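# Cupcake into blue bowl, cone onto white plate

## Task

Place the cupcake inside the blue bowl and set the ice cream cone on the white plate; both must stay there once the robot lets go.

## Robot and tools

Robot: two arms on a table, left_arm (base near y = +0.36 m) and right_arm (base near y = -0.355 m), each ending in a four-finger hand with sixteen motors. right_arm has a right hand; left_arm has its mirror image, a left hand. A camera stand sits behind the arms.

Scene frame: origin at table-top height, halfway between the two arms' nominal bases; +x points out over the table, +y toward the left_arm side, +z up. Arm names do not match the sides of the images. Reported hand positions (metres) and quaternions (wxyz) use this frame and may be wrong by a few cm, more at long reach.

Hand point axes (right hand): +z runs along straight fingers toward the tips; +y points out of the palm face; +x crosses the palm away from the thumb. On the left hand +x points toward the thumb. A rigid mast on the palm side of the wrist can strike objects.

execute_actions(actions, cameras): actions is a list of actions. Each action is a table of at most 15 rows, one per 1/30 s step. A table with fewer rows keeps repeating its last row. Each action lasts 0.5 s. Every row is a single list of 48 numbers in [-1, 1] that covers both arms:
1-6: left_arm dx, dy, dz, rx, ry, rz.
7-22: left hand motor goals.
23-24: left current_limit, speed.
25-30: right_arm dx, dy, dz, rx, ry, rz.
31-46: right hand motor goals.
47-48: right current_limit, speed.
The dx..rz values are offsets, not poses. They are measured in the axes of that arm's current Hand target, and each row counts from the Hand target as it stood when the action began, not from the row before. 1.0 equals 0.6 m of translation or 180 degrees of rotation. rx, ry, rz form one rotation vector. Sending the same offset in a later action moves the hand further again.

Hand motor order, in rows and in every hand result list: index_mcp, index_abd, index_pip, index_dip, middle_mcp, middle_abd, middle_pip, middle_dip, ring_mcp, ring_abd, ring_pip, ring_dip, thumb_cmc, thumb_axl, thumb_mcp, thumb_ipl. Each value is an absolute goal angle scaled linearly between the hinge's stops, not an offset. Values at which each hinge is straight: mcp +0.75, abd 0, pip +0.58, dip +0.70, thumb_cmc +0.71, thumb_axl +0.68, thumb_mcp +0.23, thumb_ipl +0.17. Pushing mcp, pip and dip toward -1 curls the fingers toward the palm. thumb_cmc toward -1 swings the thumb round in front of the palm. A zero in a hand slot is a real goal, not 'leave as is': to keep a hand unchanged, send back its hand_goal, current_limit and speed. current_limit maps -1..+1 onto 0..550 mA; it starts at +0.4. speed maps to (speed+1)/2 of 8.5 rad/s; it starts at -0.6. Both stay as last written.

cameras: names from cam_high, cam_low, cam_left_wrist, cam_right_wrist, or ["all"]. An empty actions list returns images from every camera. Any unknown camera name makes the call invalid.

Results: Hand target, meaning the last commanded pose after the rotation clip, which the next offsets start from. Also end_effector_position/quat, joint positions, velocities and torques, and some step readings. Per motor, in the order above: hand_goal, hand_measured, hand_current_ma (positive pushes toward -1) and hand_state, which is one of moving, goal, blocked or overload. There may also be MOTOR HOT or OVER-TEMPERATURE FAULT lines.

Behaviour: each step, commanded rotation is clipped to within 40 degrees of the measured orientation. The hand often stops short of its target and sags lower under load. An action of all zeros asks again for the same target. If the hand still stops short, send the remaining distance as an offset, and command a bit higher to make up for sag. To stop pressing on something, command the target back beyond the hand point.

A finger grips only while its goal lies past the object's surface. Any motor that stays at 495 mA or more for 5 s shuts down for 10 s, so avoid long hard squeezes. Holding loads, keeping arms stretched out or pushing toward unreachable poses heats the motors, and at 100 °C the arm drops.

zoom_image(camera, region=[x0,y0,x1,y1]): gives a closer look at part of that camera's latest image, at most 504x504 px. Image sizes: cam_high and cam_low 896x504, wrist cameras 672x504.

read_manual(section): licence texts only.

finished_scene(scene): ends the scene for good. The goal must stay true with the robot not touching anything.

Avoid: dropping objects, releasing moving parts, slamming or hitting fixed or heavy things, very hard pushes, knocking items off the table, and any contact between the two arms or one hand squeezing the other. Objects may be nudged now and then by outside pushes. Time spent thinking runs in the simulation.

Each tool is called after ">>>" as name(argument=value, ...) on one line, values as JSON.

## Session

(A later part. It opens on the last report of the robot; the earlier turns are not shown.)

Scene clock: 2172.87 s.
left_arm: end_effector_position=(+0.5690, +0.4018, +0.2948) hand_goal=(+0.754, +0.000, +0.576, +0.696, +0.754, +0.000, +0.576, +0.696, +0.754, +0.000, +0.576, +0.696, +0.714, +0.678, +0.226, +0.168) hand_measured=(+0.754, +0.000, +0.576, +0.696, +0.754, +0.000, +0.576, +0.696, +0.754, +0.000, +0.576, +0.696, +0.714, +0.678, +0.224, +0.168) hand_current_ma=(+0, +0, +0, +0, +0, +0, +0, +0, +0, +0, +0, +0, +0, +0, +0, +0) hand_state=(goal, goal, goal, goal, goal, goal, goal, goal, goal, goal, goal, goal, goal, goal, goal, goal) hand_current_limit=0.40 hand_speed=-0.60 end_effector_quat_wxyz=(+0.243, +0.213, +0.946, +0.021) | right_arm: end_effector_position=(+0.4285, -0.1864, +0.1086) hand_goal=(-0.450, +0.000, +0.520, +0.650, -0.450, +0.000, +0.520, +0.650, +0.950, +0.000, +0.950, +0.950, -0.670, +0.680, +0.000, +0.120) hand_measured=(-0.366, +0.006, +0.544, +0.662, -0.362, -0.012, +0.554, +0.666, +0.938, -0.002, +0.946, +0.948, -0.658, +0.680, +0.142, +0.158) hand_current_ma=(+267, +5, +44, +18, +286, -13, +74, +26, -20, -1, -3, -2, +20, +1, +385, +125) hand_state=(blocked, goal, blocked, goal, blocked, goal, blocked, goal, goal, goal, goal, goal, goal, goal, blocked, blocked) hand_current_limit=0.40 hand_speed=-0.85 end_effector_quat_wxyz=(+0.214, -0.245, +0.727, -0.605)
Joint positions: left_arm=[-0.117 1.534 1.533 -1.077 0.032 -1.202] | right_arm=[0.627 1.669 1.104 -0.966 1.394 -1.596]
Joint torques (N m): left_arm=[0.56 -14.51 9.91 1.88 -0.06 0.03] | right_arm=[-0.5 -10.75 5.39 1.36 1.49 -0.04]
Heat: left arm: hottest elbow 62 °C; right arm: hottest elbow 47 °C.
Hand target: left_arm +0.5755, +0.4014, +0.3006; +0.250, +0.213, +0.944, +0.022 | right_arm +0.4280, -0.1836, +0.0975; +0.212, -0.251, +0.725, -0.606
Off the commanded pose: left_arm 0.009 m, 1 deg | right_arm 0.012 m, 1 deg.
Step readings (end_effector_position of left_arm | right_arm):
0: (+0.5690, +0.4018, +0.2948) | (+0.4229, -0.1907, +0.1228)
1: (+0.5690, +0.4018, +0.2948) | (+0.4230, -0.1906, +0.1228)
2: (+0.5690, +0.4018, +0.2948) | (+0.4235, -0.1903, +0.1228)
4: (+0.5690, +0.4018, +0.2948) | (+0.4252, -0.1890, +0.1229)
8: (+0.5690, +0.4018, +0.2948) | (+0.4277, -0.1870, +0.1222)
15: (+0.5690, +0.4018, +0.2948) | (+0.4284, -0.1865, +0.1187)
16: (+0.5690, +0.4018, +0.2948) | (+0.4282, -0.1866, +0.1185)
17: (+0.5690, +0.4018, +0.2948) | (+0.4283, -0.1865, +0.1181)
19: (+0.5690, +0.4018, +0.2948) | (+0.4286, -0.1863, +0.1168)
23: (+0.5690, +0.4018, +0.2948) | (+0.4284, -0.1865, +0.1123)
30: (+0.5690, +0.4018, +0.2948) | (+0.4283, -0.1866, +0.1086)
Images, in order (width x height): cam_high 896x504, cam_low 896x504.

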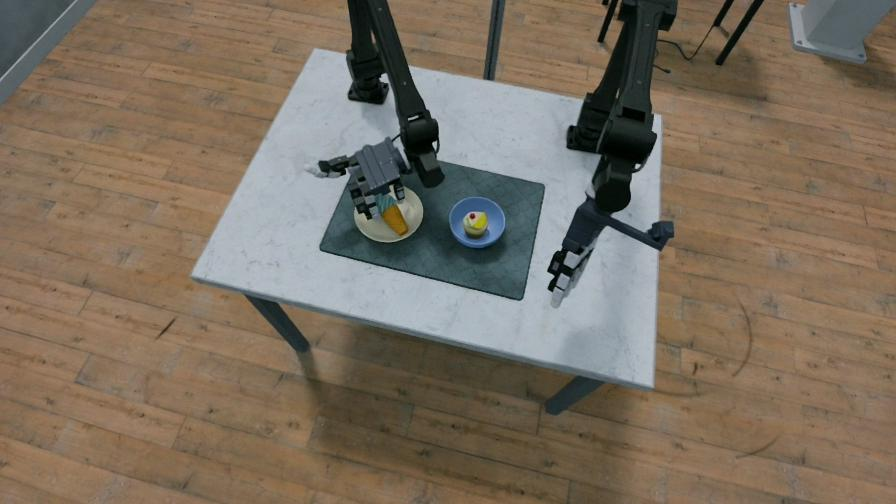

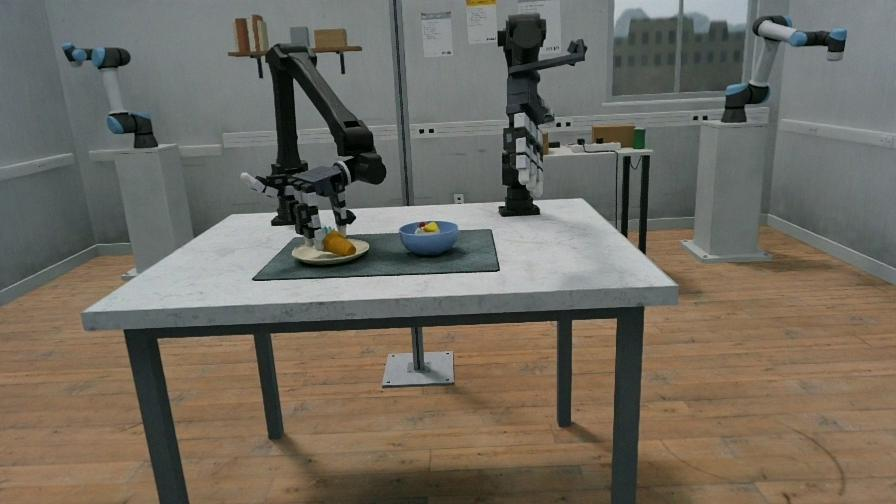

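>>> execute_actions(actions=[[[0,0,0,0,0,0,0.754,0,0.576,0.696,0.754,0,0.576,0.696,0.754,0,0.576,0.696,0.714,0.678,0.226,0.168,0.4,-0.6,0.0213,0.0213,0.004,0,0,0,-0.45,0,0.52,0.65,-0.45,0,0.52,0.65,0.95,0,0.95,0.95,-0.67,0.68,0.0,0.12,0.4,-0.85]],[[0,0,0,0,0,0,0.754,0,0.576,0.696,0.754,0,0.576,0.696,0.754,0,0.576,0.696,0.714,0.678,0.226,0.168,0.4,-0.6,0,0.008,0.001,0,0,0,-0.45,0,0.52,0.65,-0.45,0,0.52,0.65,0.95,0,0.95,0.95,-0.67,0.68,0.0,0.12,0.4,-0.85]]], cameras=["cam_high","cam_low"])

>>> zoom_image(camera="cam_high", region=[320, 100, 500, 260])

>>> zoom_image(camera="cam_low", region=[280, 150, 440, 280])

Scene clock: 2189.47 s.
left_arm: end_effector_position=(+0.5690, +0.4018, +0.2948) hand_goal=(+0.754, +0.000, +0.576, +0.696, +0.754, +0.000, +0.576, +0.696, +0.754, +0.000, +0.576, +0.696, +0.714, +0.678, +0.226, +0.168) hand_measured=(+0.754, +0.000, +0.576, +0.696, +0.754, +0.000, +0.576, +0.696, +0.754, +0.000, +0.576, +0.696, +0.714, +0.678, +0.224, +0.168) hand_current_ma=(+0, +0, +0, +0, +0, +0, +0, +0, +0, +0, +0, +0, +0, +0, +0, +0) hand_state=(goal, goal, goal, goal, goal, goal, goal, goal, goal, goal, goal, goal, goal, goal, goal, goal) hand_current_limit=0.40 hand_speed=-0.60 end_effector_quat_wxyz=(+0.243, +0.213, +0.946, +0.021) | right_arm: end_effector_position=(+0.4212, -0.1930, +0.0944) hand_goal=(-0.450, +0.000, +0.520, +0.650, -0.450, +0.000, +0.520, +0.650, +0.950, +0.000, +0.950, +0.950, -0.670, +0.680, +0.000, +0.120) hand_measured=(-0.366, +0.000, +0.544, +0.662, -0.366, -0.014, +0.554, +0.666, +0.938, -0.002, +0.946, +0.948, -0.664, +0.680, +0.142, +0.158) hand_current_ma=(+267, +0, +44, +18, +272, -19, +74, +26, -20, -1, -3, -2, +8, +1, +385, +125) hand_state=(blocked, goal, blocked, goal, blocked, goal, blocked, goal, goal, goal, goal, goal, goal, goal, blocked, blocked) hand_current_limit=0.40 hand_speed=-0.85 end_effector_quat_wxyz=(+0.217, -0.243, +0.725, -0.607)
Joint positions: left_arm=[-0.117 1.534 1.533 -1.077 0.032 -1.202] | right_arm=[0.627 1.669 1.056 -0.917 1.4 -1.592]
Joint torques (N m): left_arm=[0.73 -14.33 9.78 1.66 -0.04 0.05] | right_arm=[-1.03 -10.87 4.55 1.7 1.25 -0.04]
Heat: left arm: hottest elbow 62 °C; right arm: hottest elbow 44 °C.
Hand target: left_arm +0.5755, +0.4014, +0.3006; +0.250, +0.213, +0.944, +0.022 | right_arm +0.4179, -0.1914, +0.0796; +0.212, -0.251, +0.725, -0.606
Off the commanded pose: left_arm 0.009 m, 1 deg | right_arm 0.015 m, 1 deg.
Step readings (end_effector_position of left_arm | right_arm):
0: (+0.5690, +0.4018, +0.2948) | (+0.4285, -0.1864, +0.1086)
1: (+0.5690, +0.4018, +0.2948) | (+0.4284, -0.1865, +0.1085)
2: (+0.5690, +0.4018, +0.2948) | (+0.4280, -0.1868, +0.1075)
4: (+0.5690, +0.4018, +0.2948) | (+0.4259, -0.1884, +0.1038)
8: (+0.5690, +0.4018, +0.2948) | (+0.4193, -0.1938, +0.0951)
15: (+0.5690, +0.4018, +0.2948) | (+0.4206, -0.1930, +0.0951)
16: (+0.5690, +0.4018, +0.2948) | (+0.4207, -0.1930, +0.0950)
17: (+0.5690, +0.4018, +0.2948) | (+0.4207, -0.1930, +0.0948)
19: (+0.5690, +0.4018, +0.2948) | (+0.4206, -0.1931, +0.0945)
23: (+0.5690, +0.4018, +0.2948) | (+0.4210, -0.1930, +0.0945)
30: (+0.5690, +0.4018, +0.2948) | (+0.4213, -0.1929, +0.0945)
Images, in order (width x height): cam_high 896x504, cam_low 896x504.

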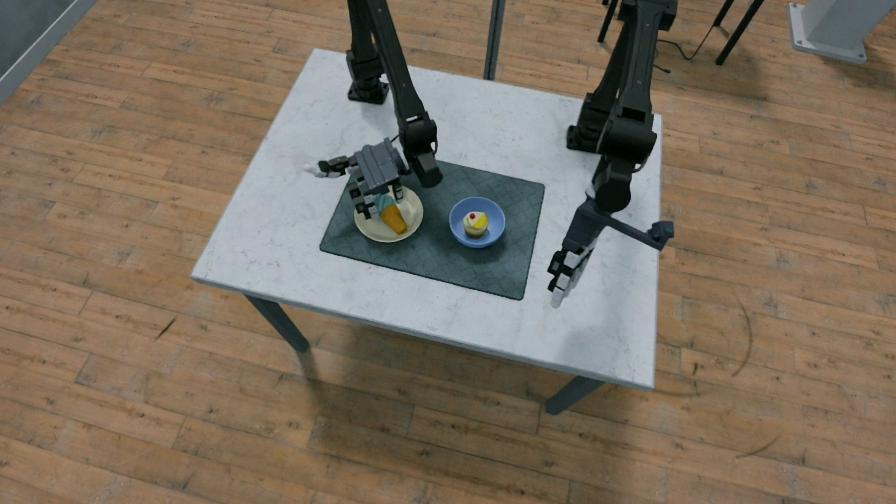

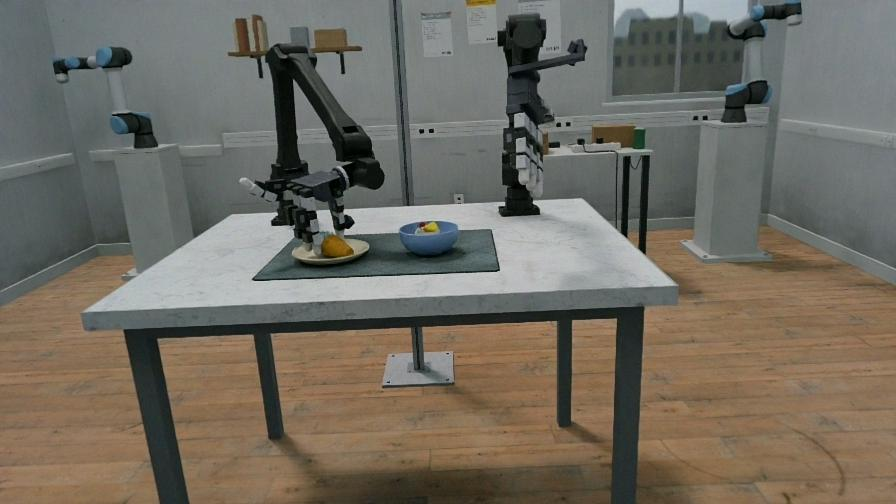

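Scaled by 2.800 from the camera's 896x504 image, which has a finer 1280x720 frame.

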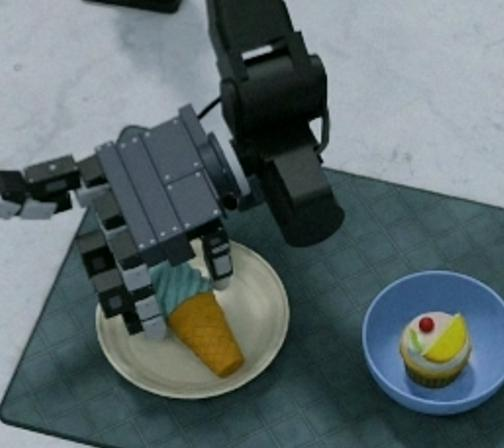

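Scaled by 3.150 from the camera's 896x504 image, which has a finer 1280x720 frame.

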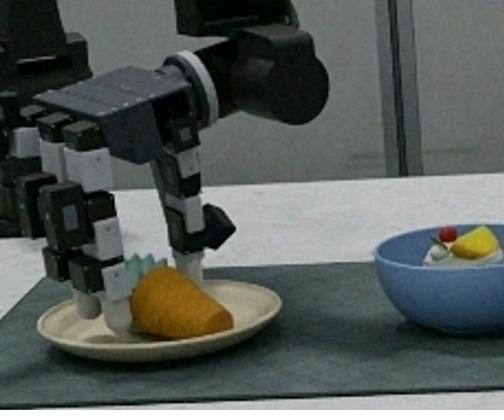

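>>> execute_actions(actions=[[[0,0,0,0,0,0,0.754,0,0.576,0.696,0.754,0,0.576,0.696,0.754,0,0.576,0.696,0.714,0.678,0.226,0.168,0.4,-0.6,0,0,0,0,0,0,-0.34,0,0.55,0.66,-0.33,0,0.55,0.66,0.95,0,0.95,0.95,-0.67,0.68,0.15,0.16,0.4,-0.85]],[[0,0,0,0,0,0,0.754,0,0.576,0.696,0.754,0,0.576,0.696,0.754,0,0.576,0.696,0.714,0.678,0.226,0.168,0.4,-0.6,0,0,0,0,0,0,-0.2,0,0.56,0.67,-0.2,0,0.56,0.67,0.95,0,0.95,0.95,-0.67,0.68,0.28,0.16,0.4,-0.8]],[[0,0,0,0,0,0,0.754,0,0.576,0.696,0.754,0,0.576,0.696,0.754,0,0.576,0.696,0.714,0.678,0.226,0.168,0.4,-0.6,0,-0.1,-0.0176,0,0,0,-0.2,0,0.56,0.67,-0.2,0,0.56,0.67,0.95,0,0.95,0.95,-0.67,0.68,0.28,0.16,0.4,-0.8]],[[0,0,0,0,0,0,0.754,0,0.576,0.696,0.754,0,0.576,0.696,0.754,0,0.576,0.696,0.714,0.678,0.226,0.168,0.4,-0.6,0,-0.13,-0.023,0,0,0,-0.2,0,0.56,0.67,-0.2,0,0.56,0.67,0.95,0,0.95,0.95,-0.67,0.68,0.28,0.16,0.4,-0.8]]], cameras=["cam_high","cam_low"])

>>> zoom_image(camera="cam_high", region=[320, 100, 500, 260])

Scene clock: 2220.97 s.
left_arm: end_effector_position=(+0.5690, +0.4018, +0.2948) hand_goal=(+0.754, +0.000, +0.576, +0.696, +0.754, +0.000, +0.576, +0.696, +0.754, +0.000, +0.576, +0.696, +0.714, +0.678, +0.226, +0.168) hand_measured=(+0.754, +0.000, +0.576, +0.696, +0.754, +0.000, +0.576, +0.696, +0.754, +0.000, +0.576, +0.696, +0.714, +0.678, +0.224, +0.168) hand_current_ma=(+0, +0, +0, +0, +0, +0, +0, +0, +0, +0, +0, +0, +0, +0, +0, +0) hand_state=(goal, goal, goal, goal, goal, goal, goal, goal, goal, goal, goal, goal, goal, goal, goal, goal) hand_current_limit=0.40 hand_speed=-0.60 end_effector_quat_wxyz=(+0.243, +0.213, +0.946, +0.021) | right_arm: end_effector_position=(+0.4096, -0.2010, +0.2173) hand_goal=(-0.200, +0.000, +0.560, +0.670, -0.200, +0.000, +0.560, +0.670, +0.950, +0.000, +0.950, +0.950, -0.670, +0.680, +0.280, +0.160) hand_measured=(-0.208, +0.000, +0.556, +0.668, -0.206, +0.000, +0.556, +0.668, +0.938, -0.002, +0.946, +0.948, -0.666, +0.680, +0.276, +0.162) hand_current_ma=(-11, +0, -3, -2, -9, +0, -3, -2, -20, -1, -3, -2, +4, +1, -6, +2) hand_state=(goal, goal, goal, goal, goal, goal, goal, goal, goal, goal, goal, goal, goal, goal, goal, goal) hand_current_limit=0.40 hand_speed=-0.80 end_effector_quat_wxyz=(+0.210, -0.256, +0.722, -0.607)
Joint positions: left_arm=[-0.117 1.534 1.533 -1.077 0.032 -1.202] | right_arm=[0.627 1.484 1.196 -1.199 1.395 -1.664]
Joint torques (N m): left_arm=[0.62 -14.68 9.81 1.7 -0.05 0.04] | right_arm=[-1.44 -8.88 9.01 0.5 1.37 0.11]
Heat: left arm: hottest elbow 62 °C; right arm: hottest elbow 43 °C.
Hand target: left_arm +0.5755, +0.4014, +0.3006; +0.250, +0.213, +0.944, +0.022 | right_arm +0.4178, -0.1919, +0.2200; +0.212, -0.250, +0.725, -0.606
Off the commanded pose: left_arm 0.009 m, 1 deg | right_arm 0.013 m, 1 deg.
Step readings (end_effector_position of left_arm | right_arm):
0: (+0.5690, +0.4018, +0.2948) | (+0.4212, -0.1930, +0.0944)
1: (+0.5690, +0.4018, +0.2948) | (+0.4212, -0.1930, +0.0944)
2: (+0.5690, +0.4018, +0.2948) | (+0.4213, -0.1929, +0.0944)
4: (+0.5690, +0.4018, +0.2948) | (+0.4215, -0.1927, +0.0945)
8: (+0.5690, +0.4018, +0.2948) | (+0.4209, -0.1930, +0.0933)
15: (+0.5690, +0.4018, +0.2948) | (+0.4200, -0.1937, +0.0921)
16: (+0.5690, +0.4018, +0.2948) | (+0.4200, -0.1937, +0.0921)
17: (+0.5690, +0.4018, +0.2948) | (+0.4200, -0.1936, +0.0920)
19: (+0.5690, +0.4018, +0.2948) | (+0.4200, -0.1936, +0.0920)
23: (+0.5690, +0.4018, +0.2948) | (+0.4201, -0.1936, +0.0920)
30: (+0.5690, +0.4018, +0.2948) | (+0.4201, -0.1936, +0.0920)
31: (+0.5690, +0.4018, +0.2948) | (+0.4200, -0.1936, +0.0920)
32: (+0.5690, +0.4018, +0.2948) | (+0.4196, -0.1940, +0.0922)
34: (+0.5690, +0.4018, +0.2948) | (+0.4164, -0.1962, +0.0951)
38: (+0.5690, +0.4018, +0.2948) | (+0.4105, -0.2006, +0.1116)
45: (+0.5690, +0.4018, +0.2948) | (+0.4120, -0.1994, +0.1336)
46: (+0.5690, +0.4018, +0.2948) | (+0.4119, -0.1995, +0.1341)
47: (+0.5690, +0.4018, +0.2948) | (+0.4109, -0.2002, +0.1357)
49: (+0.5690, +0.4018, +0.2948) | (+0.4081, -0.2021, +0.1431)
53: (+0.5690, +0.4018, +0.2948) | (+0.4092, -0.2012, +0.1791)
60: (+0.5690, +0.4018, +0.2948) | (+0.4129, -0.1984, +0.2205)
Images, in order (width x height): cam_high 896x504, cam_low 896x504.

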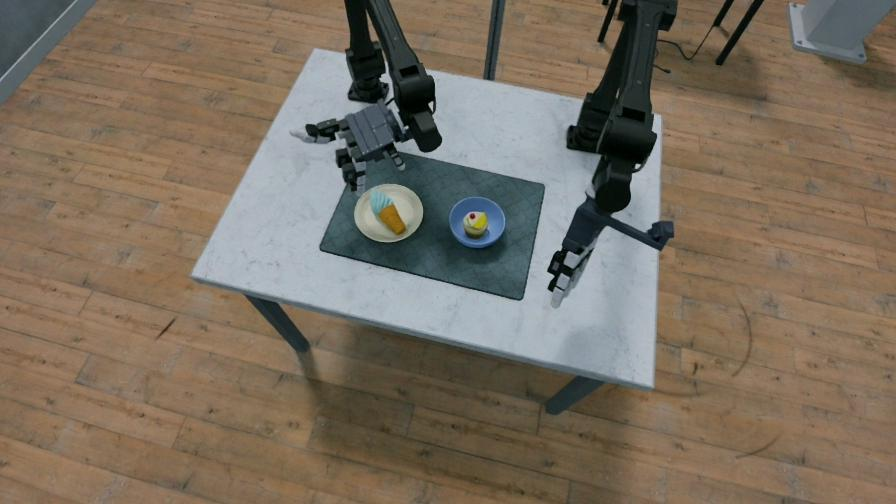

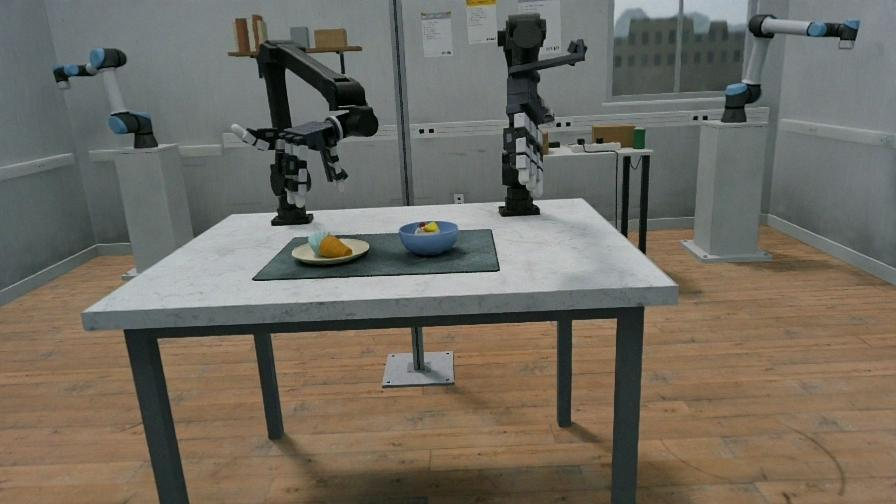

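Scaled by 2.800 from the camera's 896x504 image, which has a finer 1280x720 frame.

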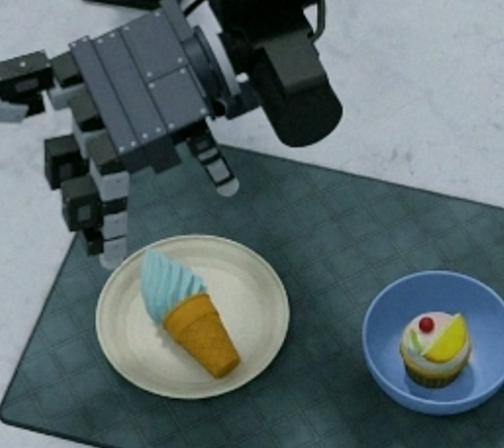

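>>> finished_scene(scene=1)

The scene is finished: the task was done.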